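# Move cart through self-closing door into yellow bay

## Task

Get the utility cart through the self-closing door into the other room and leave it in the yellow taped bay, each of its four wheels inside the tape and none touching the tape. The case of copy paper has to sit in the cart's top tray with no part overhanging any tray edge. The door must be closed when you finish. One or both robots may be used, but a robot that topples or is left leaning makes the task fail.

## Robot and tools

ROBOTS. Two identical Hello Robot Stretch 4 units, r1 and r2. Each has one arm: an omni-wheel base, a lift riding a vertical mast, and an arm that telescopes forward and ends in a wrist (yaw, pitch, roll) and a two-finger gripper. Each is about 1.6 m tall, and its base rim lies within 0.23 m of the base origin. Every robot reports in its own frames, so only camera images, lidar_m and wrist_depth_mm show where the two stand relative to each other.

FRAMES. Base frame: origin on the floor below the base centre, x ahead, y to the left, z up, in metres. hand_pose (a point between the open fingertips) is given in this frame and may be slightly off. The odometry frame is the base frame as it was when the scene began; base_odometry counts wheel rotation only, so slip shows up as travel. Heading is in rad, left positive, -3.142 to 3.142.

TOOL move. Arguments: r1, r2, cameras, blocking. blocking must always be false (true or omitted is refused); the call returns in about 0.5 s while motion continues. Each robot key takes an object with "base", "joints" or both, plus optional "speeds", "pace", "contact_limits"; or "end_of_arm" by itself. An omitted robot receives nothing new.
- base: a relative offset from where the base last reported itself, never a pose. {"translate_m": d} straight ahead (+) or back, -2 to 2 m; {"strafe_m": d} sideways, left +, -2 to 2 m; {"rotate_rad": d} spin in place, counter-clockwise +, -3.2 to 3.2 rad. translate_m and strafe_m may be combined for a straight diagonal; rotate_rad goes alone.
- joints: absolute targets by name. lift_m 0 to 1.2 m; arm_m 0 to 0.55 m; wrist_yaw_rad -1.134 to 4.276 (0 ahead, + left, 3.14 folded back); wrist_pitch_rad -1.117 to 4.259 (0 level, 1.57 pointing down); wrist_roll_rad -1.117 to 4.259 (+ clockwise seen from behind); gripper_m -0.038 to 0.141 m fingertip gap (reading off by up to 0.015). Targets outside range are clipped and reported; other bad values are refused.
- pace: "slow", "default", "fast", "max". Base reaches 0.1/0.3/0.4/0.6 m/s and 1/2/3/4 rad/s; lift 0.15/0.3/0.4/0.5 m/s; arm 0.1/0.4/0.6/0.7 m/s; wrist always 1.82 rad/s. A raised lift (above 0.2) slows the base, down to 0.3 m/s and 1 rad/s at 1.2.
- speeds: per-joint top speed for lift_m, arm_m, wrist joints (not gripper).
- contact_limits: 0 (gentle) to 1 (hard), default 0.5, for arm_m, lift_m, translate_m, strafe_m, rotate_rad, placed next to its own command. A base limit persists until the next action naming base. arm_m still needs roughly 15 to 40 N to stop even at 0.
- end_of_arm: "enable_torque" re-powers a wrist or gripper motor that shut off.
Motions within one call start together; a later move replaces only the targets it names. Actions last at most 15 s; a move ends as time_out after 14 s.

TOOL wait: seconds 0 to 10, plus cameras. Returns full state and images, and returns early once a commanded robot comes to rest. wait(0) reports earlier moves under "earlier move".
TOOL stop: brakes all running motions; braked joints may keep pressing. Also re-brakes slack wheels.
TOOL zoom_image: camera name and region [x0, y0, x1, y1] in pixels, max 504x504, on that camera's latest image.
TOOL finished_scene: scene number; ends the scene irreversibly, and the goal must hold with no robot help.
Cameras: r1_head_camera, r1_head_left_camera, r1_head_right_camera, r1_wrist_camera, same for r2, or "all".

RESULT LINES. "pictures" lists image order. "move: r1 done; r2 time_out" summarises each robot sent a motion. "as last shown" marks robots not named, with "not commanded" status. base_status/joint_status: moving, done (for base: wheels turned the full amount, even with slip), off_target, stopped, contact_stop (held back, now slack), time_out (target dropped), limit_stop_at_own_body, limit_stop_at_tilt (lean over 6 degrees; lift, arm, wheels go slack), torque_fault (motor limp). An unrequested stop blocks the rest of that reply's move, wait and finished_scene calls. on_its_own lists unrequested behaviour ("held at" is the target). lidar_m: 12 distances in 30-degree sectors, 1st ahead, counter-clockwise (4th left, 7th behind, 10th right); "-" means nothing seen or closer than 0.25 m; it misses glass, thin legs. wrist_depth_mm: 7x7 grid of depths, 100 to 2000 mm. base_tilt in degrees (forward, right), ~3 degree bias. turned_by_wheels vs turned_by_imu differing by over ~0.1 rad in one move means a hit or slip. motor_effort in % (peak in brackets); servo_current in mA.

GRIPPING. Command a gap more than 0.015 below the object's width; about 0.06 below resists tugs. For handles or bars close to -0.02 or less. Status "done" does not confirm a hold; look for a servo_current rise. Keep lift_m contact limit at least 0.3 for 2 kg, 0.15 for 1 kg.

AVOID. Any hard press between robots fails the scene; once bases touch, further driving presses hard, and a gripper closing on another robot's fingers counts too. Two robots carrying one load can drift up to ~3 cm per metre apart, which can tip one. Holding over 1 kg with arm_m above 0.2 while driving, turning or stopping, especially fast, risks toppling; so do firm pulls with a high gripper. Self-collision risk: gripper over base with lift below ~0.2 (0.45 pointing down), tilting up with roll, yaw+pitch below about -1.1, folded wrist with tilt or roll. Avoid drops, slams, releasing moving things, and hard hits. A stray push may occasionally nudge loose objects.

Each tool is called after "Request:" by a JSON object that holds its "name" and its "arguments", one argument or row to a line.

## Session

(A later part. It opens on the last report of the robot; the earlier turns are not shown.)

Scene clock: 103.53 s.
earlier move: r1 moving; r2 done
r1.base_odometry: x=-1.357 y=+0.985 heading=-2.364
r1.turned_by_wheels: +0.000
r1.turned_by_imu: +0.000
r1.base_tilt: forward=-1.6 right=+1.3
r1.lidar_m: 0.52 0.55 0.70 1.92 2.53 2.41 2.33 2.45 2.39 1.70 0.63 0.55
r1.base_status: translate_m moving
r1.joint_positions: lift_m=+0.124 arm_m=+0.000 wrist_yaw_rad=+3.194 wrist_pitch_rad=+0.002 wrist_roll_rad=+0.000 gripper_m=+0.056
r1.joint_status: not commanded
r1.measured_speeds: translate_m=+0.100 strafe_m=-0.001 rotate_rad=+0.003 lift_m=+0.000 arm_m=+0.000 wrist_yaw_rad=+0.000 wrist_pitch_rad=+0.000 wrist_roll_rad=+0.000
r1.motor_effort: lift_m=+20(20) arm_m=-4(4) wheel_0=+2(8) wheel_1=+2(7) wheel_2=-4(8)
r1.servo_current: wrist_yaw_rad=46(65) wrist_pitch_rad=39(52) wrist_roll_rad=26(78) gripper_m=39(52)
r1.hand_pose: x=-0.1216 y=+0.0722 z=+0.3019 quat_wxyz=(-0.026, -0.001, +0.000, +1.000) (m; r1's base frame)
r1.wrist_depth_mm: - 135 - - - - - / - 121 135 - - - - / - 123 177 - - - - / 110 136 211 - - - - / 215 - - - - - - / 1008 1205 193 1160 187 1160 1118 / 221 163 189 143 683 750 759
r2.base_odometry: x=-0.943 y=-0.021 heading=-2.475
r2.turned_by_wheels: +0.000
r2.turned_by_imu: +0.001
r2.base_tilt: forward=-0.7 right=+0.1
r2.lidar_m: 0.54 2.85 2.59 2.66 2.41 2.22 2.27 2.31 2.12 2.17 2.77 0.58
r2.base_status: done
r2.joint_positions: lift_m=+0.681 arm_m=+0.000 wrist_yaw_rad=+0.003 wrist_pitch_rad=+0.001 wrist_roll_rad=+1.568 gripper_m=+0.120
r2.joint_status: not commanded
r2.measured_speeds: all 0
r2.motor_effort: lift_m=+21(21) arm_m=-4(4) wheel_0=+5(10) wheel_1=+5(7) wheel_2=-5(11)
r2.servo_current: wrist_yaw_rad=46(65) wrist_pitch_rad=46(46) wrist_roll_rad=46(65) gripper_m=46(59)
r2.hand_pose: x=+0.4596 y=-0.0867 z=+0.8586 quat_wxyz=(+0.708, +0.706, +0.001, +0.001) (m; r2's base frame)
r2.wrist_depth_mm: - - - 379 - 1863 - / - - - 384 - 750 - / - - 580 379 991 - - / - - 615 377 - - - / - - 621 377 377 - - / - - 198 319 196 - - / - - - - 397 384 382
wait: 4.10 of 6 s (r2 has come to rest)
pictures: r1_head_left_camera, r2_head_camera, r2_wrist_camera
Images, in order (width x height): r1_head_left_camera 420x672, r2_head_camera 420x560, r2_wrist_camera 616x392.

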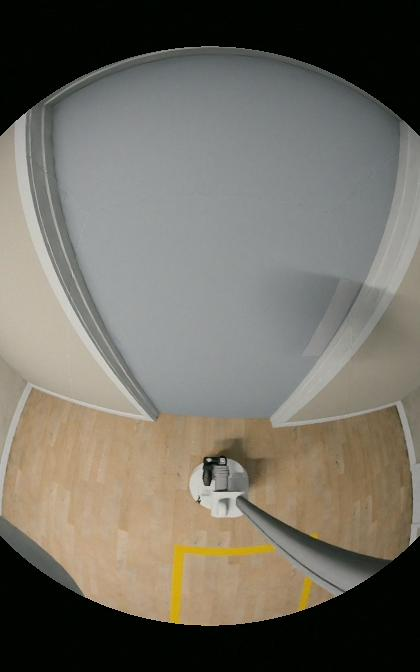

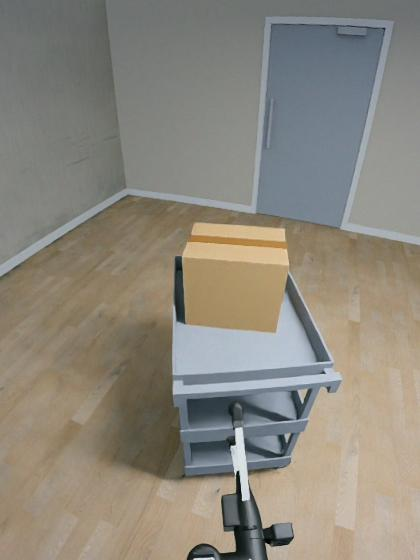

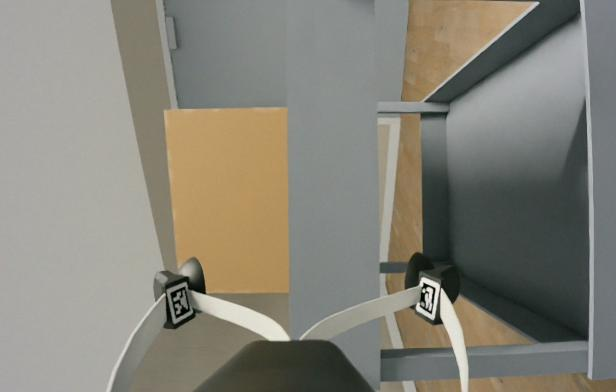

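Request:
{"name": "move", "arguments": {
  "blocking": false,
  "r2": {"base":{"translate_m":0.13},"pace":"slow"},
  "cameras": []
}}

Request:
{"name": "wait", "arguments": {
  "seconds": 4,
  "cameras": ["r2_head_camera","r2_wrist_camera","r1_head_left_camera"]
}}

Scene clock: 107.93 s.
earlier move: r1 contact_stop
move: r2 moving
r1.base_odometry: x=-1.605 y=+0.740 heading=-2.392
r1.turned_by_wheels: -0.028
r1.turned_by_imu: -0.019
r1.base_tilt: forward=-1.6 right=+1.3
r1.lidar_m: - 0.25 0.26 0.55 2.48 2.78 2.67 2.82 2.42 0.45 0.31 0.25
r1.base_status: translate_m contact_stop
r1.joint_positions: lift_m=+0.124 arm_m=+0.000 wrist_yaw_rad=+3.194 wrist_pitch_rad=+0.002 wrist_roll_rad=+0.000 gripper_m=+0.056
r1.joint_status: not commanded
r1.measured_speeds: translate_m=-0.027 strafe_m=+0.001 rotate_rad=-0.073 lift_m=+0.000 arm_m=+0.000 wrist_yaw_rad=+0.000 wrist_pitch_rad=+0.000 wrist_roll_rad=+0.000
r1.on_its_own: the wheels are slack since a contact_stop
r1.motor_effort: lift_m=+20(20) arm_m=-3(4) wheel_0=-2(2) wheel_1=-1(1) wheel_2=+0(0)
r1.servo_current: wrist_yaw_rad=52(59) wrist_pitch_rad=39(46) wrist_roll_rad=59(65) gripper_m=46(52)
r1.hand_pose: x=-0.1217 y=+0.0722 z=+0.3019 quat_wxyz=(-0.026, -0.001, +0.000, +1.000) (m; r1's base frame)
r1.wrist_depth_mm: - 135 - - - - - / - 121 135 - - - - / - 124 187 - - - - / 111 136 213 - - - - / 215 - - - - - - / 227 1336 193 1308 187 1138 1118 / 750 759 750 788 788 768 759
r2.base_odometry: x=-0.953 y=-0.029 heading=-2.475
r2.turned_by_wheels: +0.000
r2.turned_by_imu: +0.001
r2.base_tilt: forward=-0.7 right=+0.0
r2.lidar_m: 0.52 2.84 2.57 2.64 2.45 2.25 2.27 2.30 2.12 2.15 2.76 0.56
r2.base_status: translate_m moving
r2.joint_positions: lift_m=+0.681 arm_m=+0.000 wrist_yaw_rad=+0.003 wrist_pitch_rad=+0.001 wrist_roll_rad=+1.568 gripper_m=+0.120
r2.joint_status: not commanded
r2.measured_speeds: translate_m=+0.049 strafe_m=+0.000 rotate_rad=+0.001 lift_m=+0.000 arm_m=+0.000 wrist_yaw_rad=+0.000 wrist_pitch_rad=+0.000 wrist_roll_rad=+0.000
r2.motor_effort: lift_m=+21(21) arm_m=-4(4) wheel_0=+7(9) wheel_1=+6(7) wheel_2=-10(10)
r2.servo_current: wrist_yaw_rad=46(59) wrist_pitch_rad=46(46) wrist_roll_rad=52(59) gripper_m=52(59)
r2.hand_pose: x=+0.4596 y=-0.0867 z=+0.8586 quat_wxyz=(+0.708, +0.706, +0.001, +0.001) (m; r2's base frame)
r2.wrist_depth_mm: - - - 368 - 1808 - / - - - 370 - 798 - / - - 574 370 - - - / - - 597 368 - - - / - - 609 370 368 - - / - - 198 309 196 - - / - - - - 397 375 379
pictures: none
No camera images: "cameras" was empty.

not run: a stop that you did not command came earlier in this reply.

Request:
{"name": "move", "arguments": {
  "blocking": false,
  "r1": {"base":{"translate_m":-0.03,"strafe_m":-0.12},"pace":"slow"},
  "cameras": []
}}

Request:
{"name": "wait", "arguments": {
  "seconds": 3,
  "cameras": ["r1_head_left_camera","r2_head_camera","r2_wrist_camera"]
}}

Scene clock: 111.83 s.
earlier move: r1 contact_stop; r2 done
move: r1 moving
r1.base_odometry: x=-1.603 y=+0.758 heading=-2.422
r1.turned_by_wheels: -0.030
r1.turned_by_imu: -0.030
r1.base_tilt: forward=-1.6 right=+1.3
r1.lidar_m: - 0.25 0.27 0.56 2.49 2.79 2.67 2.78 2.42 0.61 0.28 0.25
r1.base_status: earlier translate_m contact_stop (by the wheels' count: +0.748 of +1.000); translate_m moving; strafe_m moving
r1.joint_positions: lift_m=+0.124 arm_m=+0.000 wrist_yaw_rad=+3.194 wrist_pitch_rad=+0.002 wrist_roll_rad=+0.000 gripper_m=+0.056
r1.joint_status: not commanded
r1.measured_speeds: translate_m=-0.012 strafe_m=-0.049 rotate_rad=-0.001 lift_m=+0.000 arm_m=+0.000 wrist_yaw_rad=+0.000 wrist_pitch_rad=+0.000 wrist_roll_rad=+0.000
r1.motor_effort: lift_m=+19(20) arm_m=-3(4) wheel_0=+6(6) wheel_1=-5(8) wheel_2=+3(5)
r1.servo_current: wrist_yaw_rad=46(59) wrist_pitch_rad=46(52) wrist_roll_rad=59(59) gripper_m=39(46)
r1.hand_pose: x=-0.1217 y=+0.0722 z=+0.3019 quat_wxyz=(-0.026, -0.001, +0.000, +1.000) (m; r1's base frame)
r1.wrist_depth_mm: - 135 - - - - - / - 121 135 - - - - / - 123 187 - - - - / 111 135 213 - - - - / 216 - - - - - - / 227 1336 194 1281 187 1138 1098 / 750 750 750 798 778 759 759
r2.base_odometry: x=-1.045 y=-0.101 heading=-2.474
r2.turned_by_wheels: +0.000
r2.turned_by_imu: +0.001
r2.base_tilt: forward=-0.7 right=+0.1
r2.lidar_m: 0.41 2.78 2.54 2.58 2.54 2.35 2.41 2.36 2.19 2.20 2.82 0.44
r2.base_status: done
r2.joint_positions: lift_m=+0.681 arm_m=+0.000 wrist_yaw_rad=+0.003 wrist_pitch_rad=+0.001 wrist_roll_rad=+1.568 gripper_m=+0.120
r2.joint_status: not commanded
r2.measured_speeds: all 0
r2.motor_effort: lift_m=+21(21) arm_m=-4(4) wheel_0=+4(5) wheel_1=+5(6) wheel_2=-5(5)
r2.servo_current: wrist_yaw_rad=46(46) wrist_pitch_rad=46(46) wrist_roll_rad=52(52) gripper_m=52(52)
r2.hand_pose: x=+0.4596 y=-0.0867 z=+0.8586 quat_wxyz=(+0.708, +0.706, +0.001, +0.001) (m; r2's base frame)
r2.wrist_depth_mm: - - - 191 251 1808 - / - - - 191 251 820 - / - 466 459 191 251 854 - / - - 477 191 251 842 - / - - 488 190 250 854 - / - - 200 190 200 - - / - - - - - 1756 488
pictures: none
No camera images: "cameras" was empty.

Scene clock: 113.80 s.
earlier move: r1 done
r1.base_odometry: x=-1.653 y=+0.857 heading=-2.422
r1.turned_by_wheels: +0.000
r1.turned_by_imu: -0.001
r1.base_tilt: forward=-1.6 right=+1.2
r1.lidar_m: 0.25 0.25 0.30 0.66 2.62 2.79 2.64 2.74 2.33 0.73 0.33 0.25
r1.base_status: done
r1.joint_positions: lift_m=+0.124 arm_m=+0.000 wrist_yaw_rad=+3.194 wrist_pitch_rad=+0.002 wrist_roll_rad=+0.000 gripper_m=+0.056
r1.joint_status: not commanded
r1.measured_speeds: all 0
r1.motor_effort: lift_m=+19(20) arm_m=-4(4) wheel_0=+4(7) wheel_1=-3(8) wheel_2=+1(5)
r1.servo_current: wrist_yaw_rad=46(72) wrist_pitch_rad=39(52) wrist_roll_rad=72(72) gripper_m=46(52)
r1.hand_pose: x=-0.1217 y=+0.0722 z=+0.3019 quat_wxyz=(-0.026, -0.001, +0.000, +1.000) (m; r1's base frame)
r1.wrist_depth_mm: - 135 - - - - - / - 121 135 - - - - / - 123 187 - - - - / 111 135 213 - - - - / 216 - - - - - - / 226 1336 194 1281 188 1160 1118 / 750 759 750 798 788 759 750
r2.base_odometry: x=-1.045 y=-0.101 heading=-2.474
r2.turned_by_wheels: +0.000
r2.turned_by_imu: +0.000
r2.base_tilt: forward=-0.7 right=+0.0
r2.lidar_m: 0.40 2.75 2.54 2.58 2.55 2.36 2.38 2.35 2.16 2.20 2.80 0.44
r2.base_status: done
r2.joint_positions: lift_m=+0.681 arm_m=+0.000 wrist_yaw_rad=+0.003 wrist_pitch_rad=+0.001 wrist_roll_rad=+1.568 gripper_m=+0.120
r2.joint_status: not commanded
r2.measured_speeds: all 0
r2.motor_effort: lift_m=+21(21) arm_m=-4(4) wheel_0=+3(5) wheel_1=+5(6) wheel_2=-5(5)
r2.servo_current: wrist_yaw_rad=46(65) wrist_pitch_rad=39(46) wrist_roll_rad=52(65) gripper_m=52(59)
r2.hand_pose: x=+0.4596 y=-0.0867 z=+0.8586 quat_wxyz=(+0.708, +0.706, +0.001, +0.001) (m; r2's base frame)
r2.wrist_depth_mm: - - - 191 251 1808 - / - - - 191 252 831 - / - 466 459 191 250 842 - / - - 477 191 250 854 - / - - 488 191 251 842 - / - - 200 190 200 - - / - - - - - 1756 488
wait: 1.97 of 3 s (r1 has come to rest)
pictures: r1_head_left_camera, r2_head_camera, r2_wrist_camera
Images, in order (width x height): r1_head_left_camera 420x672, r2_head_camera 420x560, r2_wrist_camera 616x392.

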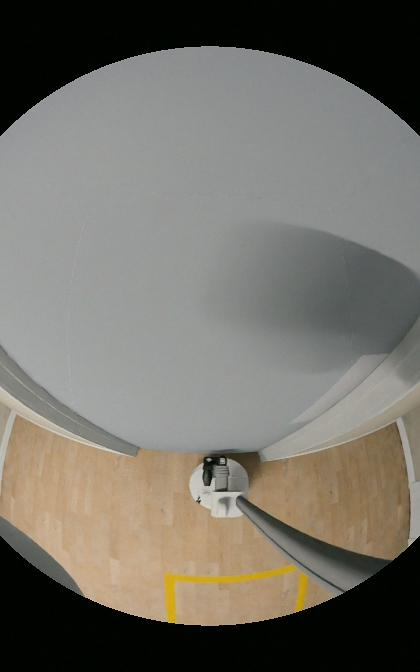

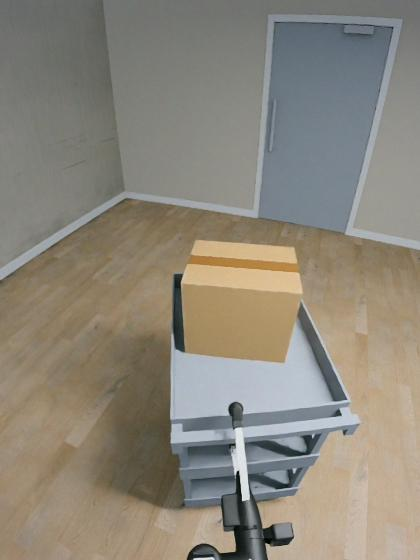

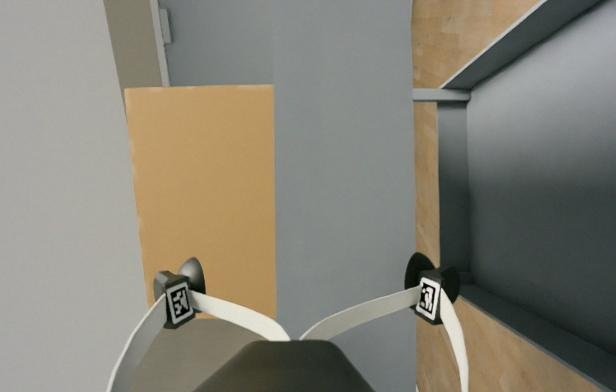

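Request:
{"name": "move", "arguments": {
  "blocking": false,
  "r2": {"joints":{"lift_m":0.664}},
  "r1": {"base":{"translate_m":0.4},"pace":"slow","contact_limits":{"translate_m":1.0}},
  "cameras": []
}}

Request:
{"name": "wait", "arguments": {
  "seconds": 3,
  "cameras": []
}}

Request:
{"name": "move", "arguments": {
  "blocking": false,
  "r2": {"joints":{"gripper_m":-0.02}},
  "cameras": []
}}

Request:
{"name": "wait", "arguments": {
  "seconds": 3,
  "cameras": ["r1_head_left_camera","r2_head_camera","r2_wrist_camera"]
}}

Scene clock: 122.10 s.
move: r1 moving; r2 moving
r1.base_odometry: x=-1.663 y=+0.848 heading=-2.422
r1.turned_by_wheels: +0.000
r1.turned_by_imu: +0.000
r1.base_tilt: forward=-1.6 right=+1.3
r1.lidar_m: 0.25 0.25 0.28 0.65 2.60 2.78 2.65 2.78 2.31 0.69 0.35 0.25
r1.base_status: translate_m moving
r1.joint_positions: lift_m=+0.124 arm_m=+0.000 wrist_yaw_rad=+3.194 wrist_pitch_rad=+0.002 wrist_roll_rad=+0.000 gripper_m=+0.056
r1.joint_status: not commanded
r1.measured_speeds: translate_m=+0.048 strafe_m=+0.000 rotate_rad=-0.001 lift_m=+0.000 arm_m=+0.000 wrist_yaw_rad=+0.000 wrist_pitch_rad=+0.000 wrist_roll_rad=+0.000
r1.motor_effort: lift_m=+20(20) arm_m=-4(4) wheel_0=+7(7) wheel_1=+5(5) wheel_2=-6(7)
r1.servo_current: wrist_yaw_rad=33(65) wrist_pitch_rad=46(52) wrist_roll_rad=39(59) gripper_m=33(46)
r1.contact_limits: translate_m 1
r1.hand_pose: x=-0.1217 y=+0.0722 z=+0.3019 quat_wxyz=(-0.026, -0.001, +0.000, +1.000) (m; r1's base frame)
r1.wrist_depth_mm: - 135 - - - - - / - 121 135 - - - - / - 123 187 - - - - / 111 135 213 - - - - / 216 - - - - - - / 226 1336 193 1308 187 1160 1118 / 750 741 759 798 788 768 750
r2.base_odometry: x=-1.045 y=-0.101 heading=-2.474
r2.turned_by_wheels: +0.000
r2.turned_by_imu: +0.000
r2.base_tilt: forward=-0.7 right=+0.1
r2.lidar_m: 0.42 2.77 2.53 2.59 2.53 2.34 2.41 2.32 2.18 2.23 2.77 0.45
r2.base_status: not commanded
r2.joint_positions: lift_m=+0.664 arm_m=+0.000 wrist_yaw_rad=+0.003 wrist_pitch_rad=+0.001 wrist_roll_rad=+1.568 gripper_m=+0.120
r2.joint_status: lift_m moving
r2.measured_speeds: translate_m=+0.000 strafe_m=+0.000 rotate_rad=+0.000 lift_m=-0.001 arm_m=+0.000 wrist_yaw_rad=+0.000 wrist_pitch_rad=+0.000 wrist_roll_rad=+0.000
r2.motor_effort: lift_m=+12(22) arm_m=-4(4) wheel_0=+4(4) wheel_1=+5(5) wheel_2=-5(5)
r2.servo_current: wrist_yaw_rad=46(52) wrist_pitch_rad=39(46) wrist_roll_rad=33(59) gripper_m=52(52)
r2.hand_pose: x=+0.4596 y=-0.0867 z=+0.8422 quat_wxyz=(+0.708, +0.706, +0.001, +0.001) (m; r2's base frame)
r2.wrist_depth_mm: - - - 251 251 1661 - / - - 452 252 251 788 - / - 462 459 251 251 - - / - 480 469 250 251 - - / - 496 484 249 250 - - / - - 190 249 199 530 - / - - - - - 1708 480
pictures: none
No camera images: "cameras" was empty.

Scene clock: 122.37 s.
earlier move: r1 moving; r2 done
r1.base_odometry: x=-1.675 y=+0.837 heading=-2.422
r1.turned_by_wheels: +0.000
r1.turned_by_imu: +0.000
r1.base_tilt: forward=-1.6 right=+1.2
r1.lidar_m: - 0.25 0.28 0.65 2.59 2.82 2.67 2.78 2.31 0.62 0.28 0.25
r1.base_status: translate_m moving
r1.joint_positions: lift_m=+0.124 arm_m=+0.000 wrist_yaw_rad=+3.194 wrist_pitch_rad=+0.002 wrist_roll_rad=+0.000 gripper_m=+0.056
r1.joint_status: not commanded
r1.measured_speeds: translate_m=+0.076 strafe_m=-0.001 rotate_rad=+0.001 lift_m=+0.000 arm_m=+0.000 wrist_yaw_rad=+0.000 wrist_pitch_rad=+0.000 wrist_roll_rad=+0.000
r1.motor_effort: lift_m=+20(20) arm_m=-3(4) wheel_0=+6(7) wheel_1=+4(7) wheel_2=-7(7)
r1.servo_current: wrist_yaw_rad=59(65) wrist_pitch_rad=39(52) wrist_roll_rad=46(65) gripper_m=33(46)
r1.contact_limits: translate_m 1
r1.hand_pose: x=-0.1217 y=+0.0722 z=+0.3019 quat_wxyz=(-0.026, -0.001, +0.000, +1.000) (m; r1's base frame)
r1.wrist_depth_mm: - 135 - - - - - / - 121 135 - - - - / - 123 187 - - - - / 111 135 213 - - - - / 216 - - - - - - / 225 1336 194 1336 188 1160 1098 / 750 741 750 788 788 768 759
r2.base_odometry: x=-1.045 y=-0.101 heading=-2.474
r2.turned_by_wheels: +0.000
r2.turned_by_imu: +0.000
r2.base_tilt: forward=-0.6 right=+0.1
r2.lidar_m: 0.39 2.77 2.52 2.58 2.55 2.34 2.38 2.38 2.17 2.23 2.81 0.46
r2.base_status: not commanded
r2.joint_positions: lift_m=+0.664 arm_m=+0.000 wrist_yaw_rad=+0.003 wrist_pitch_rad=+0.001 wrist_roll_rad=+1.568 gripper_m=+0.120
r2.joint_status: all done
r2.measured_speeds: all 0
r2.motor_effort: lift_m=+14(22) arm_m=-4(4) wheel_0=+4(4) wheel_1=+5(6) wheel_2=-5(5)
r2.servo_current: wrist_yaw_rad=59(59) wrist_pitch_rad=39(46) wrist_roll_rad=46(59) gripper_m=59(59)
r2.hand_pose: x=+0.4596 y=-0.0867 z=+0.8422 quat_wxyz=(+0.708, +0.706, +0.001, +0.001) (m; r2's base frame)
r2.wrist_depth_mm: - - - 252 251 1661 - / - - 449 251 250 788 - / - 462 459 251 252 - - / - 484 477 250 250 - - / - 492 484 250 251 - - / - - 190 250 198 530 - / - - - - - 1618 477
wait: 0.27 of 3 s (r2 has come to rest)
pictures: none
No camera images: "cameras" was empty.

Scene clock: 122.87 s.
earlier move: r1 moving
move: r2 moving
r1.base_odometry: x=-1.711 y=+0.806 heading=-2.421
r1.turned_by_wheels: +0.001
r1.turned_by_imu: +0.003
r1.base_tilt: forward=-1.6 right=+1.3
r1.lidar_m: - 0.25 0.26 0.61 2.59 2.85 2.72 2.82 2.34 0.35 0.32 0.25
r1.base_status: translate_m moving
r1.joint_positions: lift_m=+0.124 arm_m=+0.000 wrist_yaw_rad=+3.194 wrist_pitch_rad=+0.002 wrist_roll_rad=+0.000 gripper_m=+0.056
r1.joint_status: not commanded
r1.measured_speeds: translate_m=+0.102 strafe_m=+0.000 rotate_rad=-0.001 lift_m=+0.000 arm_m=+0.000 wrist_yaw_rad=+0.000 wrist_pitch_rad=+0.000 wrist_roll_rad=+0.000
r1.motor_effort: lift_m=+19(20) arm_m=-3(4) wheel_0=+15(21) wheel_1=+12(16) wheel_2=-17(21)
r1.servo_current: wrist_yaw_rad=46(52) wrist_pitch_rad=46(52) wrist_roll_rad=33(59) gripper_m=39(46)
r1.contact_limits: translate_m 1
r1.hand_pose: x=-0.1217 y=+0.0722 z=+0.3019 quat_wxyz=(-0.026, -0.001, +0.000, +1.000) (m; r1's base frame)
r1.wrist_depth_mm: - 134 - - - - - / - 122 135 - - - - / - 124 160 - - - - / 108 135 213 - - - - / 214 - - - - - - / 991 1205 194 1205 187 1138 1118 / 750 759 750 788 778 768 750
r2.base_odometry: x=-1.045 y=-0.101 heading=-2.474
r2.turned_by_wheels: +0.000
r2.turned_by_imu: +0.000
r2.base_tilt: forward=-0.6 right=+0.1
r2.lidar_m: 0.41 2.78 2.55 2.55 2.54 2.33 2.38 2.36 2.17 2.23 2.81 0.43
r2.base_status: not commanded
r2.joint_positions: lift_m=+0.664 arm_m=+0.000 wrist_yaw_rad=+0.003 wrist_pitch_rad=+0.001 wrist_roll_rad=+1.568 gripper_m=+0.106
r2.joint_status: gripper_m moving
r2.measured_speeds: all 0
r2.motor_effort: lift_m=+14(14) arm_m=-4(4) wheel_0=+4(4) wheel_1=+5(5) wheel_2=-5(5)
r2.servo_current: wrist_yaw_rad=46(52) wrist_pitch_rad=39(46) wrist_roll_rad=39(52) gripper_m=78(104)
r2.hand_pose: x=+0.4596 y=-0.0867 z=+0.8422 quat_wxyz=(+0.708, +0.706, +0.001, +0.001) (m; r2's base frame)
r2.wrist_depth_mm: - - - 252 251 1661 - / - - 452 251 252 788 - / - 462 455 251 251 - - / - 480 473 250 252 - - / - 496 480 251 250 - - / - - 190 250 191 - - / - - - - - 1661 480
pictures: none
No camera images: "cameras" was empty.

Scene clock: 124.53 s.
earlier move: r1 moving; r2 done
r1.base_odometry: x=-1.836 y=+0.696 heading=-2.421
r1.turned_by_wheels: +0.000
r1.turned_by_imu: +0.000
r1.base_tilt: forward=-1.6 right=+1.3
r1.lidar_m: 0.25 - 0.25 0.36 2.59 3.01 2.89 2.99 2.46 0.29 2.25 0.25
r1.base_status: translate_m moving
r1.joint_positions: lift_m=+0.124 arm_m=+0.000 wrist_yaw_rad=+3.205 wrist_pitch_rad=+0.002 wrist_roll_rad=+0.000 gripper_m=+0.056
r1.joint_status: not commanded
r1.measured_speeds: translate_m=+0.100 strafe_m=-0.001 rotate_rad=+0.003 lift_m=+0.000 arm_m=+0.000 wrist_yaw_rad=+0.004 wrist_pitch_rad=+0.000 wrist_roll_rad=+0.000
r1.motor_effort: lift_m=+19(20) arm_m=+8(8) wheel_0=+16(21) wheel_1=+12(16) wheel_2=-15(21)
r1.servo_current: wrist_yaw_rad=78(78) wrist_pitch_rad=39(52) wrist_roll_rad=46(65) gripper_m=39(46)
r1.contact_limits: translate_m 1
r1.hand_pose: x=-0.1228 y=+0.0690 z=+0.3019 quat_wxyz=(-0.032, -0.001, +0.000, +0.999) (m; r1's base frame)
r1.wrist_depth_mm: - - 131 - - - - / - - 131 - - - - / - 115 132 - - - - / - 133 180 - - - - / 196 - - - - - - / 213 1205 192 1160 187 1160 1118 / 212 768 759 798 788 759 798
r2.base_odometry: x=-1.045 y=-0.101 heading=-2.474
r2.turned_by_wheels: +0.000
r2.turned_by_imu: +0.001
r2.base_tilt: forward=-0.7 right=+0.1
r2.lidar_m: 0.39 2.78 2.52 2.60 2.53 2.36 2.40 2.37 2.17 2.20 2.83 0.43
r2.base_status: not commanded
r2.joint_positions: lift_m=+0.664 arm_m=+0.000 wrist_yaw_rad=+0.003 wrist_pitch_rad=-0.003 wrist_roll_rad=+1.568 gripper_m=-0.018
r2.joint_status: all done
r2.measured_speeds: all 0
r2.motor_effort: lift_m=+13(14) arm_m=-4(4) wheel_0=+3(4) wheel_1=+5(6) wheel_2=+0(5)
r2.servo_current: wrist_yaw_rad=52(59) wrist_pitch_rad=46(46) wrist_roll_rad=33(59) gripper_m=143(267)
r2.hand_pose: x=+0.4595 y=-0.0867 z=+0.8434 quat_wxyz=(+0.708, +0.706, +0.000, +0.002) (m; r2's base frame)
r2.wrist_depth_mm: - - - 185 242 1756 - / - - 449 185 243 798 - / - 466 455 185 244 842 - / - - 473 185 242 831 - / - - 484 184 243 831 - / - - 186 185 179 - - / - 158 - - 241 1863 1160
wait: 1.67 of 3 s (r2 has come to rest)
pictures: r1_head_left_camera, r2_head_camera, r2_wrist_camera
Images, in order (width x height): r1_head_left_camera 420x672, r2_head_camera 420x560, r2_wrist_camera 616x392.

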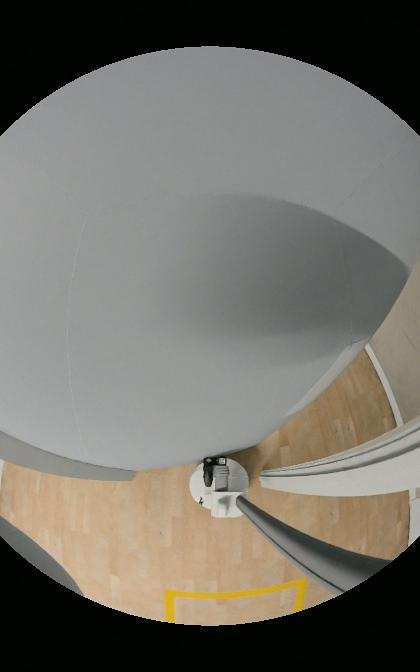

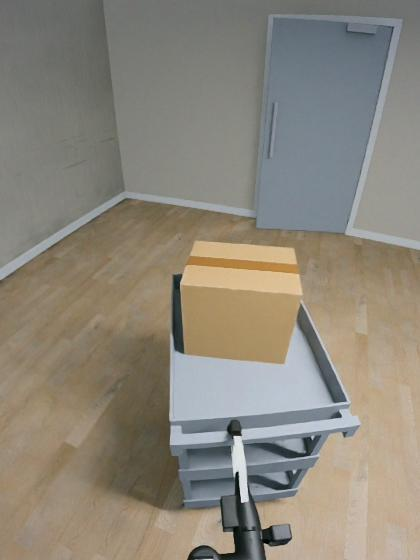

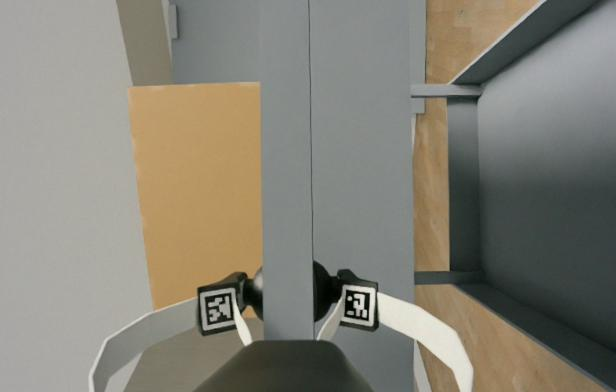

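Request:
{"name": "wait", "arguments": {
  "seconds": 4,
  "cameras": ["r1_head_left_camera","r1_head_camera","r2_head_camera"]
}}

Scene clock: 133.57 s.
earlier move: r1 done
r1.base_odometry: x=-1.954 y=+0.593 heading=-2.421
r1.turned_by_wheels: -0.001
r1.turned_by_imu: -0.001
r1.base_tilt: forward=-1.6 right=+1.3
r1.lidar_m: 0.25 - 0.25 0.27 0.67 3.18 3.05 3.13 0.31 0.33 2.25 0.28
r1.base_status: done
r1.joint_positions: lift_m=+0.124 arm_m=+0.000 wrist_yaw_rad=+3.205 wrist_pitch_rad=+0.002 wrist_roll_rad=+0.000 gripper_m=+0.056
r1.joint_status: not commanded
r1.measured_speeds: all 0
r1.motor_effort: lift_m=+20(20) arm_m=+8(8) wheel_0=+7(21) wheel_1=+11(16) wheel_2=-10(21)
r1.servo_current: wrist_yaw_rad=72(91) wrist_pitch_rad=46(52) wrist_roll_rad=46(72) gripper_m=46(46)
r1.contact_limits: translate_m 1
r1.hand_pose: x=-0.1228 y=+0.0690 z=+0.3019 quat_wxyz=(-0.032, -0.001, +0.000, +0.999) (m; r1's base frame)
r1.wrist_depth_mm: - 132 131 - - - - / - - 132 - - - - / - 112 132 - - - - / - 133 181 - - - - / 199 - - - - - - / 214 1205 193 1229 187 1160 1118 / 212 750 750 798 778 768 809
r2.base_odometry: x=-1.045 y=-0.101 heading=-2.474
r2.turned_by_wheels: +0.000
r2.turned_by_imu: +0.001
r2.base_tilt: forward=-0.7 right=+0.1
r2.lidar_m: 0.41 2.79 2.54 2.59 2.52 2.35 2.37 2.36 2.19 2.23 2.85 0.44
r2.base_status: not commanded
r2.joint_positions: lift_m=+0.664 arm_m=+0.000 wrist_yaw_rad=+0.003 wrist_pitch_rad=-0.003 wrist_roll_rad=+1.568 gripper_m=-0.018
r2.joint_status: all done
r2.measured_speeds: all 0
r2.motor_effort: lift_m=+14(14) arm_m=-4(4) wheel_0=+3(4) wheel_1=+5(6) wheel_2=+0(5)
r2.servo_current: wrist_yaw_rad=46(72) wrist_pitch_rad=39(52) wrist_roll_rad=52(59) gripper_m=150(267)
r2.hand_pose: x=+0.4595 y=-0.0867 z=+0.8434 quat_wxyz=(+0.708, +0.706, +0.000, +0.002) (m; r2's base frame)
r2.wrist_depth_mm: - - - 185 242 1808 - / - - 449 185 243 809 - / - 466 459 184 242 831 - / - - 469 184 242 842 - / - - 488 185 242 842 - / - - 186 185 178 - - / - 158 - - 242 1863 1182
wait: 0.00 of 4 s (r1 has come to rest)
pictures: r1_head_camera, r1_head_left_camera, r2_head_camera
Images, in order (width x height): r1_head_camera 420x560, r1_head_left_camera 420x672, r2_head_camera 420x560.

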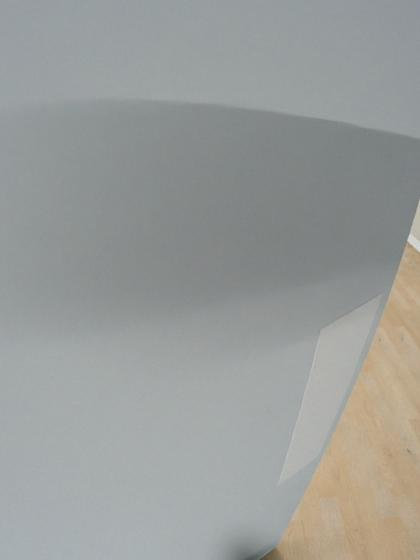

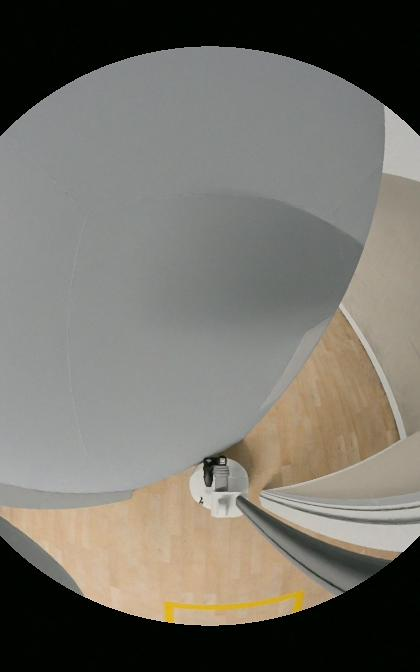

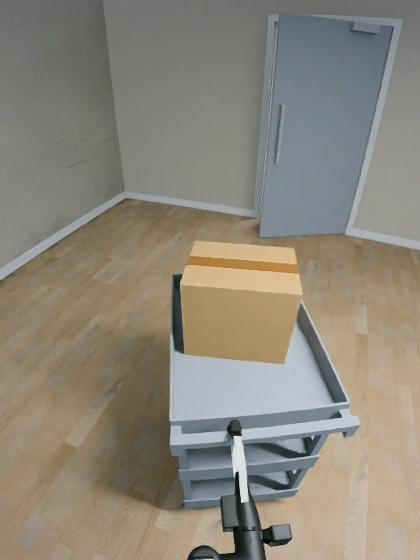

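Request:
{"name": "move", "arguments": {
  "blocking": false,
  "r1": {"base":{"translate_m":0.45},"pace":"slow","contact_limits":{"translate_m":1.0}},
  "cameras": []
}}

Request:
{"name": "wait", "arguments": {
  "seconds": 8,
  "cameras": ["r1_head_left_camera","r1_head_camera","r2_head_camera"]
}}

Scene clock: 137.70 s.
move: r1 moving
r1.base_odometry: x=-1.963 y=+0.585 heading=-2.420
r1.turned_by_wheels: +0.001
r1.turned_by_imu: +0.001
r1.base_tilt: forward=-1.7 right=+1.3
r1.lidar_m: 0.25 - 0.25 0.27 0.67 3.20 3.07 3.17 0.33 0.34 2.24 0.31
r1.base_status: translate_m moving
r1.joint_positions: lift_m=+0.124 arm_m=+0.000 wrist_yaw_rad=+3.205 wrist_pitch_rad=+0.002 wrist_roll_rad=+0.000 gripper_m=+0.056
r1.joint_status: not commanded
r1.measured_speeds: translate_m=+0.050 strafe_m=+0.000 rotate_rad=+0.000 lift_m=+0.000 arm_m=+0.000 wrist_yaw_rad=+0.000 wrist_pitch_rad=+0.000 wrist_roll_rad=+0.000
r1.motor_effort: lift_m=+19(20) arm_m=+8(8) wheel_0=+10(12) wheel_1=+13(17) wheel_2=-15(16)
r1.servo_current: wrist_yaw_rad=52(85) wrist_pitch_rad=46(52) wrist_roll_rad=39(65) gripper_m=39(46)
r1.contact_limits: translate_m 1
r1.hand_pose: x=-0.1228 y=+0.0690 z=+0.3019 quat_wxyz=(-0.032, -0.001, +0.000, +0.999) (m; r1's base frame)
r1.wrist_depth_mm: - 132 131 - - - - / - - 132 - - - - / - 112 132 - - - - / - 133 181 - - - - / 200 - - - - - - / 215 1205 190 1205 188 1138 1118 / 213 759 759 809 778 759 798
r2: as last shown
r2.turned_by_imu: +0.000
r2.lidar_m: 0.39 2.78 2.54 2.57 2.54 2.35 2.37 2.36 2.17 2.20 2.80 0.44
r2.motor_effort: lift_m=+14(14) arm_m=-4(4) wheel_0=+3(3) wheel_1=+5(5) wheel_2=+0(0)
r2.servo_current: wrist_yaw_rad=39(59) wrist_pitch_rad=39(46) wrist_roll_rad=46(59) gripper_m=137(143)
r2.wrist_depth_mm: - - - 185 243 1808 - / - - 449 185 243 809 - / - 466 459 185 241 820 - / - - 477 184 243 820 - / - - 488 184 243 831 - / - - 186 184 179 - - / - 158 - - 242 1808 1160
pictures: none
No camera images: "cameras" was empty.

Scene clock: 142.97 s.
earlier move: r1 done
r1.base_odometry: x=-2.291 y=+0.296 heading=-2.421
r1.turned_by_wheels: +0.000
r1.turned_by_imu: -0.001
r1.base_tilt: forward=-1.6 right=+1.3
r1.lidar_m: 1.81 0.25 - 0.25 0.31 0.99 3.54 0.59 0.75 1.92 2.24 3.00
r1.base_status: done
r1.joint_positions: lift_m=+0.124 arm_m=+0.000 wrist_yaw_rad=+3.196 wrist_pitch_rad=+0.002 wrist_roll_rad=+0.000 gripper_m=+0.056
r1.joint_status: not commanded
r1.measured_speeds: all 0
r1.motor_effort: lift_m=+20(20) arm_m=+4(8) wheel_0=+4(12) wheel_1=+9(17) wheel_2=-7(16)
r1.servo_current: wrist_yaw_rad=72(85) wrist_pitch_rad=46(52) wrist_roll_rad=52(72) gripper_m=39(52)
r1.contact_limits: translate_m 1
r1.hand_pose: x=-0.1219 y=+0.0715 z=+0.3019 quat_wxyz=(-0.027, -0.001, +0.000, +1.000) (m; r1's base frame)
r1.wrist_depth_mm: - 133 133 - - - - / - 116 132 - - - - / - 114 138 - - - - / - 134 185 - - - - / 205 1661 - - - - - / 213 1008 194 1205 187 1118 1118 / 216 699 750 798 768 768 759
r2.base_odometry: x=-1.045 y=-0.101 heading=-2.474
r2.turned_by_wheels: +0.000
r2.turned_by_imu: +0.001
r2.base_tilt: forward=-0.7 right=+0.0
r2.lidar_m: 0.39 2.75 2.55 2.58 2.53 2.35 2.39 2.35 2.17 2.23 2.82 0.43
r2.base_status: not commanded
r2.joint_positions: lift_m=+0.664 arm_m=+0.000 wrist_yaw_rad=+0.003 wrist_pitch_rad=-0.003 wrist_roll_rad=+1.568 gripper_m=-0.018
r2.joint_status: not commanded
r2.measured_speeds: all 0
r2.motor_effort: lift_m=+14(14) arm_m=-4(4) wheel_0=+3(4) wheel_1=+5(5) wheel_2=+0(0)
r2.servo_current: wrist_yaw_rad=33(65) wrist_pitch_rad=33(46) wrist_roll_rad=33(59) gripper_m=143(150)
r2.hand_pose: x=+0.4595 y=-0.0867 z=+0.8434 quat_wxyz=(+0.708, +0.706, +0.000, +0.002) (m; r2's base frame)
r2.wrist_depth_mm: - - - 185 242 1756 - / - - 452 185 242 809 - / - 466 455 184 242 831 - / - - 473 185 241 831 - / - - 488 184 243 831 - / - - 186 185 179 - - / - 158 - - 241 1863 1160
wait: 5.27 of 8 s (r1 has come to rest)
pictures: r1_head_camera, r1_head_left_camera, r2_head_camera
Images, in order (width x height): r1_head_camera 420x560, r1_head_left_camera 420x672, r2_head_camera 420x560.

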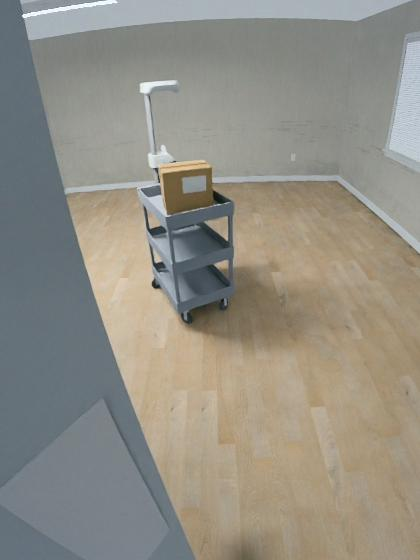

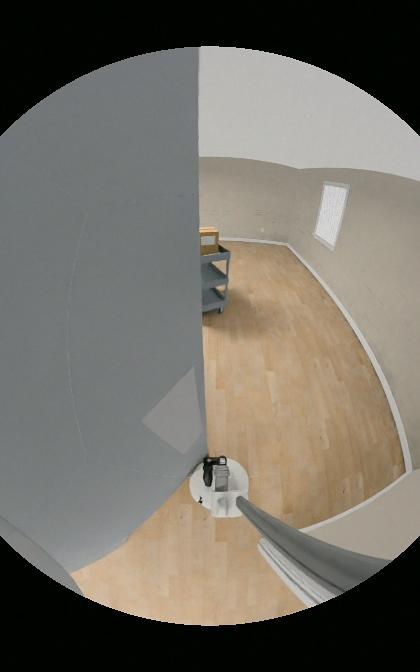

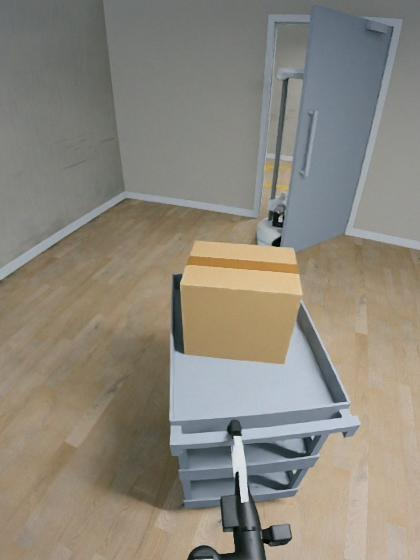

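Request:
{"name": "move", "arguments": {
  "blocking": false,
  "r1": {"base":{"translate_m":0.5,"strafe_m":0.45},"pace":"slow","contact_limits":{"strafe_m":1.0}},
  "cameras": []
}}

Request:
{"name": "wait", "arguments": {
  "seconds": 9,
  "cameras": ["r1_head_left_camera","r1_head_camera","r2_head_camera"]
}}

Scene clock: 152.27 s.
move: r1 moving
r1.base_odometry: x=-2.293 y=+0.283 heading=-2.421
r1.turned_by_wheels: -0.001
r1.turned_by_imu: -0.001
r1.base_tilt: forward=-1.6 right=+1.3
r1.lidar_m: 1.78 0.25 - 0.25 0.31 0.96 3.56 0.62 0.78 1.96 2.23 3.00
r1.base_status: translate_m moving; strafe_m moving
r1.joint_positions: lift_m=+0.124 arm_m=+0.000 wrist_yaw_rad=+3.196 wrist_pitch_rad=+0.002 wrist_roll_rad=+0.000 gripper_m=+0.056
r1.joint_status: not commanded
r1.measured_speeds: translate_m=+0.038 strafe_m=+0.033 rotate_rad=+0.001 lift_m=+0.000 arm_m=+0.000 wrist_yaw_rad=+0.000 wrist_pitch_rad=+0.000 wrist_roll_rad=+0.000
r1.motor_effort: lift_m=+20(20) arm_m=+5(5) wheel_0=-12(12) wheel_1=+13(14) wheel_2=-8(11)
r1.servo_current: wrist_yaw_rad=59(65) wrist_pitch_rad=39(46) wrist_roll_rad=59(59) gripper_m=46(46)
r1.contact_limits: strafe_m 1
r1.hand_pose: x=-0.1219 y=+0.0715 z=+0.3019 quat_wxyz=(-0.027, -0.001, +0.000, +1.000) (m; r1's base frame)
r1.wrist_depth_mm: - 133 132 - - - - / - 116 133 - - - - / - 114 138 - - - - / - 134 185 - - - - / 204 768 - - - - - / 213 1008 194 1160 187 1160 1118 / 216 683 750 809 778 768 750
r2: as last shown
r2.turned_by_imu: +0.000
r2.base_tilt: forward=-0.7 right=+0.1
r2.lidar_m: 0.41 2.78 2.55 2.56 2.55 2.33 2.39 2.36 2.17 2.21 2.86 0.44
r2.motor_effort: lift_m=+14(14) arm_m=-4(4) wheel_0=+3(3) wheel_1=+5(5) wheel_2=+0(0)
r2.servo_current: wrist_yaw_rad=46(52) wrist_pitch_rad=39(46) wrist_roll_rad=52(59) gripper_m=150(150)
r2.wrist_depth_mm: - - - 185 242 1756 - / - - 452 185 242 798 - / - 466 459 185 243 842 - / - - 473 184 243 831 - / - - 488 184 241 842 - / - - 186 185 178 - - / - 158 - - 242 1808 1160
pictures: none
No camera images: "cameras" was empty.

Scene clock: 159.73 s.
earlier move: r1 done
r1.base_odometry: x=-2.370 y=-0.372 heading=-2.421
r1.turned_by_wheels: +0.001
r1.turned_by_imu: +0.005
r1.base_tilt: forward=-1.6 right=+1.3
r1.lidar_m: 1.25 3.11 2.22 2.09 0.25 0.26 0.78 1.28 1.49 2.62 2.67 1.45
r1.base_status: done
r1.joint_positions: lift_m=+0.124 arm_m=+0.000 wrist_yaw_rad=+3.196 wrist_pitch_rad=+0.002 wrist_roll_rad=+0.000 gripper_m=+0.056
r1.joint_status: not commanded
r1.measured_speeds: all 0
r1.motor_effort: lift_m=+20(20) arm_m=+4(5) wheel_0=-5(15) wheel_1=+7(15) wheel_2=-3(11)
r1.servo_current: wrist_yaw_rad=52(72) wrist_pitch_rad=33(52) wrist_roll_rad=33(78) gripper_m=39(52)
r1.contact_limits: strafe_m 1
r1.hand_pose: x=-0.1219 y=+0.0715 z=+0.3019 quat_wxyz=(-0.027, -0.001, +0.000, +1.000) (m; r1's base frame)
r1.wrist_depth_mm: - 133 132 - 544 278 196 / - 116 133 - 554 281 198 / - 114 138 - 492 286 200 / - 134 185 - - 289 201 / 205 - - - 891 290 202 / 220 1205 194 1205 187 291 202 / 217 750 750 798 512 246 202
r2.base_odometry: x=-1.045 y=-0.101 heading=-2.474
r2.turned_by_wheels: +0.000
r2.turned_by_imu: +0.001
r2.base_tilt: forward=-0.7 right=+0.0
r2.lidar_m: 0.39 2.71 2.55 2.57 2.55 2.33 2.39 2.35 2.18 2.23 2.83 0.44
r2.base_status: not commanded
r2.joint_positions: lift_m=+0.664 arm_m=+0.000 wrist_yaw_rad=+0.003 wrist_pitch_rad=-0.003 wrist_roll_rad=+1.568 gripper_m=-0.018
r2.joint_status: not commanded
r2.measured_speeds: all 0
r2.motor_effort: lift_m=+14(14) arm_m=-4(4) wheel_0=+3(3) wheel_1=+5(5) wheel_2=+0(1)
r2.servo_current: wrist_yaw_rad=52(65) wrist_pitch_rad=39(52) wrist_roll_rad=46(72) gripper_m=137(150)
r2.hand_pose: x=+0.4595 y=-0.0867 z=+0.8434 quat_wxyz=(+0.708, +0.706, +0.000, +0.002) (m; r2's base frame)
r2.wrist_depth_mm: - - - 185 242 1708 - / - - 452 185 242 788 - / - 466 462 185 242 831 - / - - 473 185 242 831 - / - - 488 184 243 831 - / - - 186 185 178 - - / - 158 - - 242 1863 1160
wait: 7.47 of 9 s (r1 has come to rest)
pictures: r1_head_camera, r1_head_left_camera, r2_head_camera
Images, in order (width x height): r1_head_camera 420x560, r1_head_left_camera 420x672, r2_head_camera 420x560.

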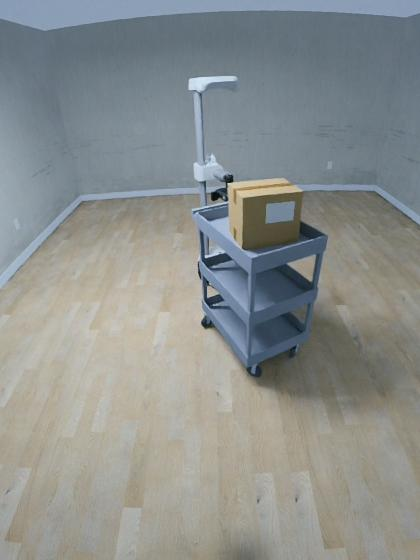

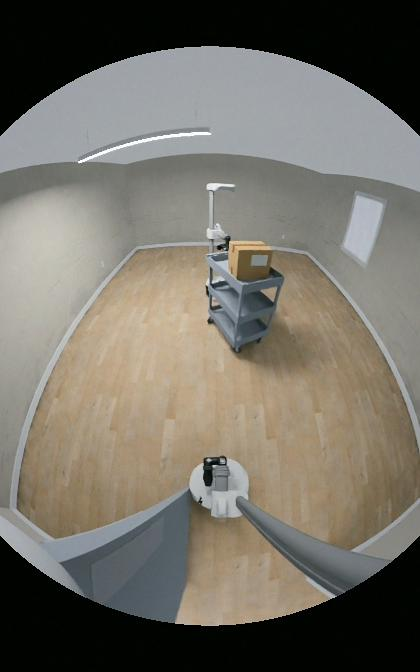

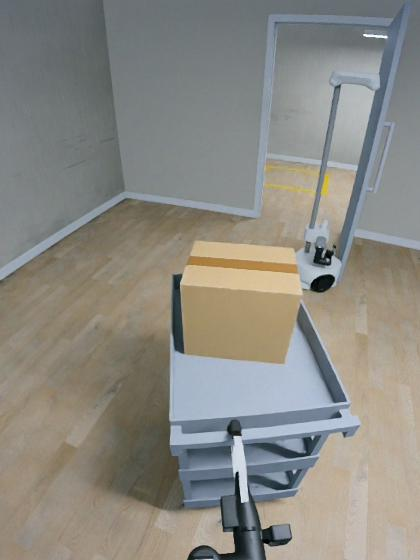

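Request:
{"name": "move", "arguments": {
  "blocking": false,
  "r1": {"base":{"translate_m":0.05,"strafe_m":0.15},"pace":"slow","contact_limits":{"strafe_m":0.7}},
  "cameras": []
}}

Request:
{"name": "wait", "arguments": {
  "seconds": 4,
  "cameras": ["r1_head_left_camera","r2_head_camera"]
}}

Scene clock: 166.67 s.
move: r1 moving
r1.base_odometry: x=-2.365 y=-0.383 heading=-2.421
r1.turned_by_wheels: +0.000
r1.turned_by_imu: +0.000
r1.base_tilt: forward=-1.6 right=+1.3
r1.lidar_m: 1.25 3.10 2.21 2.10 0.25 0.27 0.78 1.29 1.47 2.63 2.68 1.41
r1.base_status: translate_m moving; strafe_m moving
r1.joint_positions: lift_m=+0.124 arm_m=+0.000 wrist_yaw_rad=+3.196 wrist_pitch_rad=+0.002 wrist_roll_rad=+0.000 gripper_m=+0.056
r1.joint_status: not commanded
r1.measured_speeds: translate_m=+0.015 strafe_m=+0.047 rotate_rad=+0.002 lift_m=+0.000 arm_m=+0.000 wrist_yaw_rad=+0.000 wrist_pitch_rad=+0.000 wrist_roll_rad=+0.000
r1.motor_effort: lift_m=+19(20) arm_m=+5(5) wheel_0=-8(11) wheel_1=+10(12) wheel_2=-1(4)
r1.servo_current: wrist_yaw_rad=52(52) wrist_pitch_rad=39(46) wrist_roll_rad=52(72) gripper_m=39(46)
r1.contact_limits: strafe_m 0.7
r1.hand_pose: x=-0.1219 y=+0.0715 z=+0.3019 quat_wxyz=(-0.027, -0.001, +0.000, +1.000) (m; r1's base frame)
r1.wrist_depth_mm: - 133 133 - 525 274 193 / - 116 132 - 530 276 196 / - 114 138 - 554 281 198 / - 134 185 - 554 283 198 / 204 - - - 569 286 201 / 219 1205 193 1205 187 286 199 / 218 750 750 788 488 229 200
r2: as last shown
r2.turned_by_imu: +0.000
r2.lidar_m: 0.41 2.77 2.55 2.57 2.55 2.35 2.36 2.35 2.17 2.24 2.83 0.46
r2.motor_effort: lift_m=+14(14) arm_m=-4(4) wheel_0=+3(3) wheel_1=+4(5) wheel_2=+0(0)
r2.servo_current: wrist_yaw_rad=52(52) wrist_pitch_rad=46(46) wrist_roll_rad=52(52) gripper_m=143(143)
r2.wrist_depth_mm: - - - 185 242 1756 - / - - 452 185 243 798 - / - 469 455 185 243 820 - / - - 469 185 241 820 - / - - 488 185 242 820 - / - - 186 184 178 - - / - 158 - - 241 1808 1182
pictures: none
No camera images: "cameras" was empty.

Scene clock: 169.00 s.
earlier move: r1 done
r1.base_odometry: x=-2.309 y=-0.517 heading=-2.421
r1.turned_by_wheels: +0.000
r1.turned_by_imu: +0.001
r1.base_tilt: forward=-1.6 right=+1.3
r1.lidar_m: 1.25 2.90 2.07 1.97 0.25 0.25 0.50 1.41 1.53 2.76 2.86 1.30
r1.base_status: done
r1.joint_positions: lift_m=+0.124 arm_m=+0.000 wrist_yaw_rad=+3.196 wrist_pitch_rad=+0.002 wrist_roll_rad=+0.000 gripper_m=+0.056
r1.joint_status: not commanded
r1.measured_speeds: all 0
r1.motor_effort: lift_m=+20(20) arm_m=+5(5) wheel_0=-5(11) wheel_1=+5(13) wheel_2=-2(4)
r1.servo_current: wrist_yaw_rad=39(72) wrist_pitch_rad=46(46) wrist_roll_rad=52(72) gripper_m=39(46)
r1.contact_limits: strafe_m 0.7
r1.hand_pose: x=-0.1219 y=+0.0715 z=+0.3019 quat_wxyz=(-0.027, -0.001, +0.000, +1.000) (m; r1's base frame)
r1.wrist_depth_mm: - 133 132 - 399 229 192 / - 116 133 - 407 233 193 / - 114 138 - 377 250 192 / - 134 185 - 421 237 193 / 205 - - - 387 238 193 / 220 1205 193 1182 187 238 194 / 218 768 750 153 353 211 194
r2.base_odometry: x=-1.045 y=-0.101 heading=-2.474
r2.turned_by_wheels: +0.000
r2.turned_by_imu: +0.000
r2.base_tilt: forward=-0.6 right=+0.1
r2.lidar_m: 0.41 2.78 2.53 2.60 2.55 2.34 2.40 2.36 2.18 2.22 2.81 0.46
r2.base_status: not commanded
r2.joint_positions: lift_m=+0.664 arm_m=+0.000 wrist_yaw_rad=+0.003 wrist_pitch_rad=-0.003 wrist_roll_rad=+1.568 gripper_m=-0.018
r2.joint_status: not commanded
r2.measured_speeds: all 0
r2.motor_effort: lift_m=+14(14) arm_m=-4(4) wheel_0=+3(4) wheel_1=+5(5) wheel_2=+0(0)
r2.servo_current: wrist_yaw_rad=46(52) wrist_pitch_rad=39(52) wrist_roll_rad=46(59) gripper_m=143(150)
r2.hand_pose: x=+0.4595 y=-0.0867 z=+0.8434 quat_wxyz=(+0.708, +0.706, +0.000, +0.002) (m; r2's base frame)
r2.wrist_depth_mm: - - - 185 242 1708 - / - - 452 185 243 809 - / - 466 455 184 243 831 - / - - 473 184 241 820 - / - - 488 183 242 820 - / - - 186 184 179 - - / - 158 - - 242 1863 1182
wait: 2.33 of 4 s (r1 has come to rest)
pictures: r1_head_left_camera, r2_head_camera
Images, in order (width x height): r1_head_left_camera 420x672, r2_head_camera 420x560.

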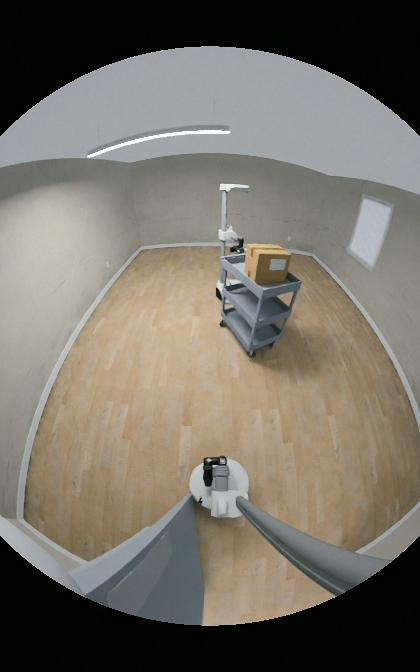

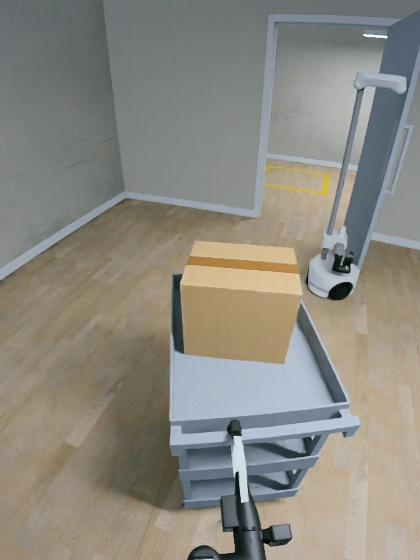

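Request:
{"name": "move", "arguments": {
  "blocking": false,
  "r2": {"base":{"translate_m":0.5,"strafe_m":0.02},"pace":"slow"},
  "cameras": []
}}

Request:
{"name": "wait", "arguments": {
  "seconds": 8,
  "cameras": ["r2_head_camera"]
}}

Scene clock: 185.90 s.
move: r2 moving
r1: as last shown
r1.turned_by_imu: +0.000
r1.lidar_m: 1.22 2.91 2.08 1.98 0.26 0.25 0.52 1.40 1.56 2.74 2.83 1.25
r1.motor_effort: lift_m=+19(20) arm_m=+4(5) wheel_0=-5(6) wheel_1=+5(6) wheel_2=-2(2)
r1.servo_current: wrist_yaw_rad=59(59) wrist_pitch_rad=46(46) wrist_roll_rad=59(65) gripper_m=33(46)
r1.contact_limits: strafe_m 0.7
r1.wrist_depth_mm: - 133 133 - 402 230 193 / - 116 133 - 410 233 191 / - 114 138 - 382 249 193 / - 134 185 - 421 236 193 / 206 - - - 384 238 193 / 219 1182 193 1182 187 238 193 / 219 741 759 154 353 211 194
r2.base_odometry: x=-1.054 y=-0.110 heading=-2.474
r2.turned_by_wheels: +0.000
r2.turned_by_imu: +0.001
r2.base_tilt: forward=-0.7 right=+0.1
r2.lidar_m: 0.40 2.77 2.52 2.58 2.53 2.35 2.40 2.35 2.19 2.23 2.80 0.44
r2.base_status: translate_m moving; strafe_m moving
r2.joint_positions: lift_m=+0.664 arm_m=+0.000 wrist_yaw_rad=+0.003 wrist_pitch_rad=-0.003 wrist_roll_rad=+1.568 gripper_m=-0.019
r2.joint_status: not commanded
r2.measured_speeds: translate_m=+0.050 strafe_m=+0.002 rotate_rad=+0.000 lift_m=+0.000 arm_m=+0.000 wrist_yaw_rad=+0.000 wrist_pitch_rad=+0.000 wrist_roll_rad=+0.000
r2.motor_effort: lift_m=+14(14) arm_m=-4(4) wheel_0=+10(10) wheel_1=+6(8) wheel_2=-10(10)
r2.servo_current: wrist_yaw_rad=46(59) wrist_pitch_rad=39(39) wrist_roll_rad=52(59) gripper_m=111(143)
r2.hand_pose: x=+0.4595 y=-0.0867 z=+0.8434 quat_wxyz=(+0.708, +0.706, +0.000, +0.002) (m; r2's base frame)
r2.wrist_depth_mm: - - - 177 236 1661 - / - - 442 236 236 788 - / - 455 449 177 235 820 - / - - 459 235 234 820 - / - - 480 176 234 820 - / - - 184 177 181 - - / - - - - - 1808 1160
pictures: none
No camera images: "cameras" was empty.

Scene clock: 191.70 s.
earlier move: r2 done
r1.base_odometry: x=-2.309 y=-0.517 heading=-2.421
r1.turned_by_wheels: +0.000
r1.turned_by_imu: +0.000
r1.base_tilt: forward=-1.6 right=+1.3
r1.lidar_m: 1.04 2.91 2.08 1.97 0.25 0.25 0.50 1.42 1.54 2.74 2.84 0.85
r1.base_status: not commanded
r1.joint_positions: lift_m=+0.124 arm_m=+0.000 wrist_yaw_rad=+3.196 wrist_pitch_rad=+0.002 wrist_roll_rad=+0.000 gripper_m=+0.056
r1.joint_status: not commanded
r1.measured_speeds: all 0
r1.motor_effort: lift_m=+19(20) arm_m=+4(5) wheel_0=-5(6) wheel_1=+5(6) wheel_2=-2(2)
r1.servo_current: wrist_yaw_rad=26(78) wrist_pitch_rad=39(52) wrist_roll_rad=46(65) gripper_m=39(46)
r1.contact_limits: strafe_m 0.7
r1.hand_pose: x=-0.1219 y=+0.0715 z=+0.3019 quat_wxyz=(-0.027, -0.001, +0.000, +1.000) (m; r1's base frame)
r1.wrist_depth_mm: - 133 132 - 402 230 192 / - 116 133 - 410 233 193 / - 114 138 - 377 250 193 / - 134 185 - 415 236 193 / 204 - - - 387 237 192 / 219 1229 194 1182 187 238 193 / 219 750 759 153 353 210 194
r2.base_odometry: x=-1.425 y=-0.427 heading=-2.474
r2.turned_by_wheels: +0.000
r2.turned_by_imu: +0.011
r2.base_tilt: forward=-0.7 right=+0.1
r2.lidar_m: 0.42 2.52 2.33 2.37 3.01 2.79 2.83 2.56 2.39 2.46 0.49 0.39
r2.base_status: done
r2.joint_positions: lift_m=+0.664 arm_m=+0.000 wrist_yaw_rad=+0.003 wrist_pitch_rad=-0.003 wrist_roll_rad=+1.568 gripper_m=-0.019
r2.joint_status: not commanded
r2.measured_speeds: all 0
r2.motor_effort: lift_m=+14(14) arm_m=+5(5) wheel_0=+6(16) wheel_1=+5(12) wheel_2=-6(19)
r2.servo_current: wrist_yaw_rad=52(65) wrist_pitch_rad=46(52) wrist_roll_rad=52(59) gripper_m=65(143)
r2.hand_pose: x=+0.4595 y=-0.0867 z=+0.8434 quat_wxyz=(+0.708, +0.706, +0.000, +0.002) (m; r2's base frame)
r2.wrist_depth_mm: - 384 373 185 187 732 - / - 404 399 142 196 750 - / - 442 433 148 204 778 - / - - 469 155 213 - - / - - 508 163 224 - - / - - 183 170 179 1756 484 / - - - - - - 1255
wait: 5.80 of 8 s (r2 has come to rest)
pictures: r2_head_camera
Images, in order (width x height): r2_head_camera 420x560.

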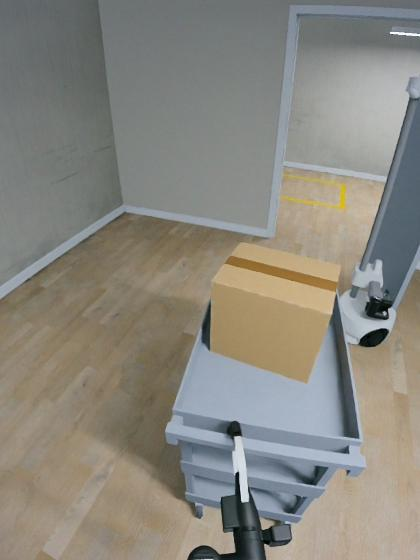

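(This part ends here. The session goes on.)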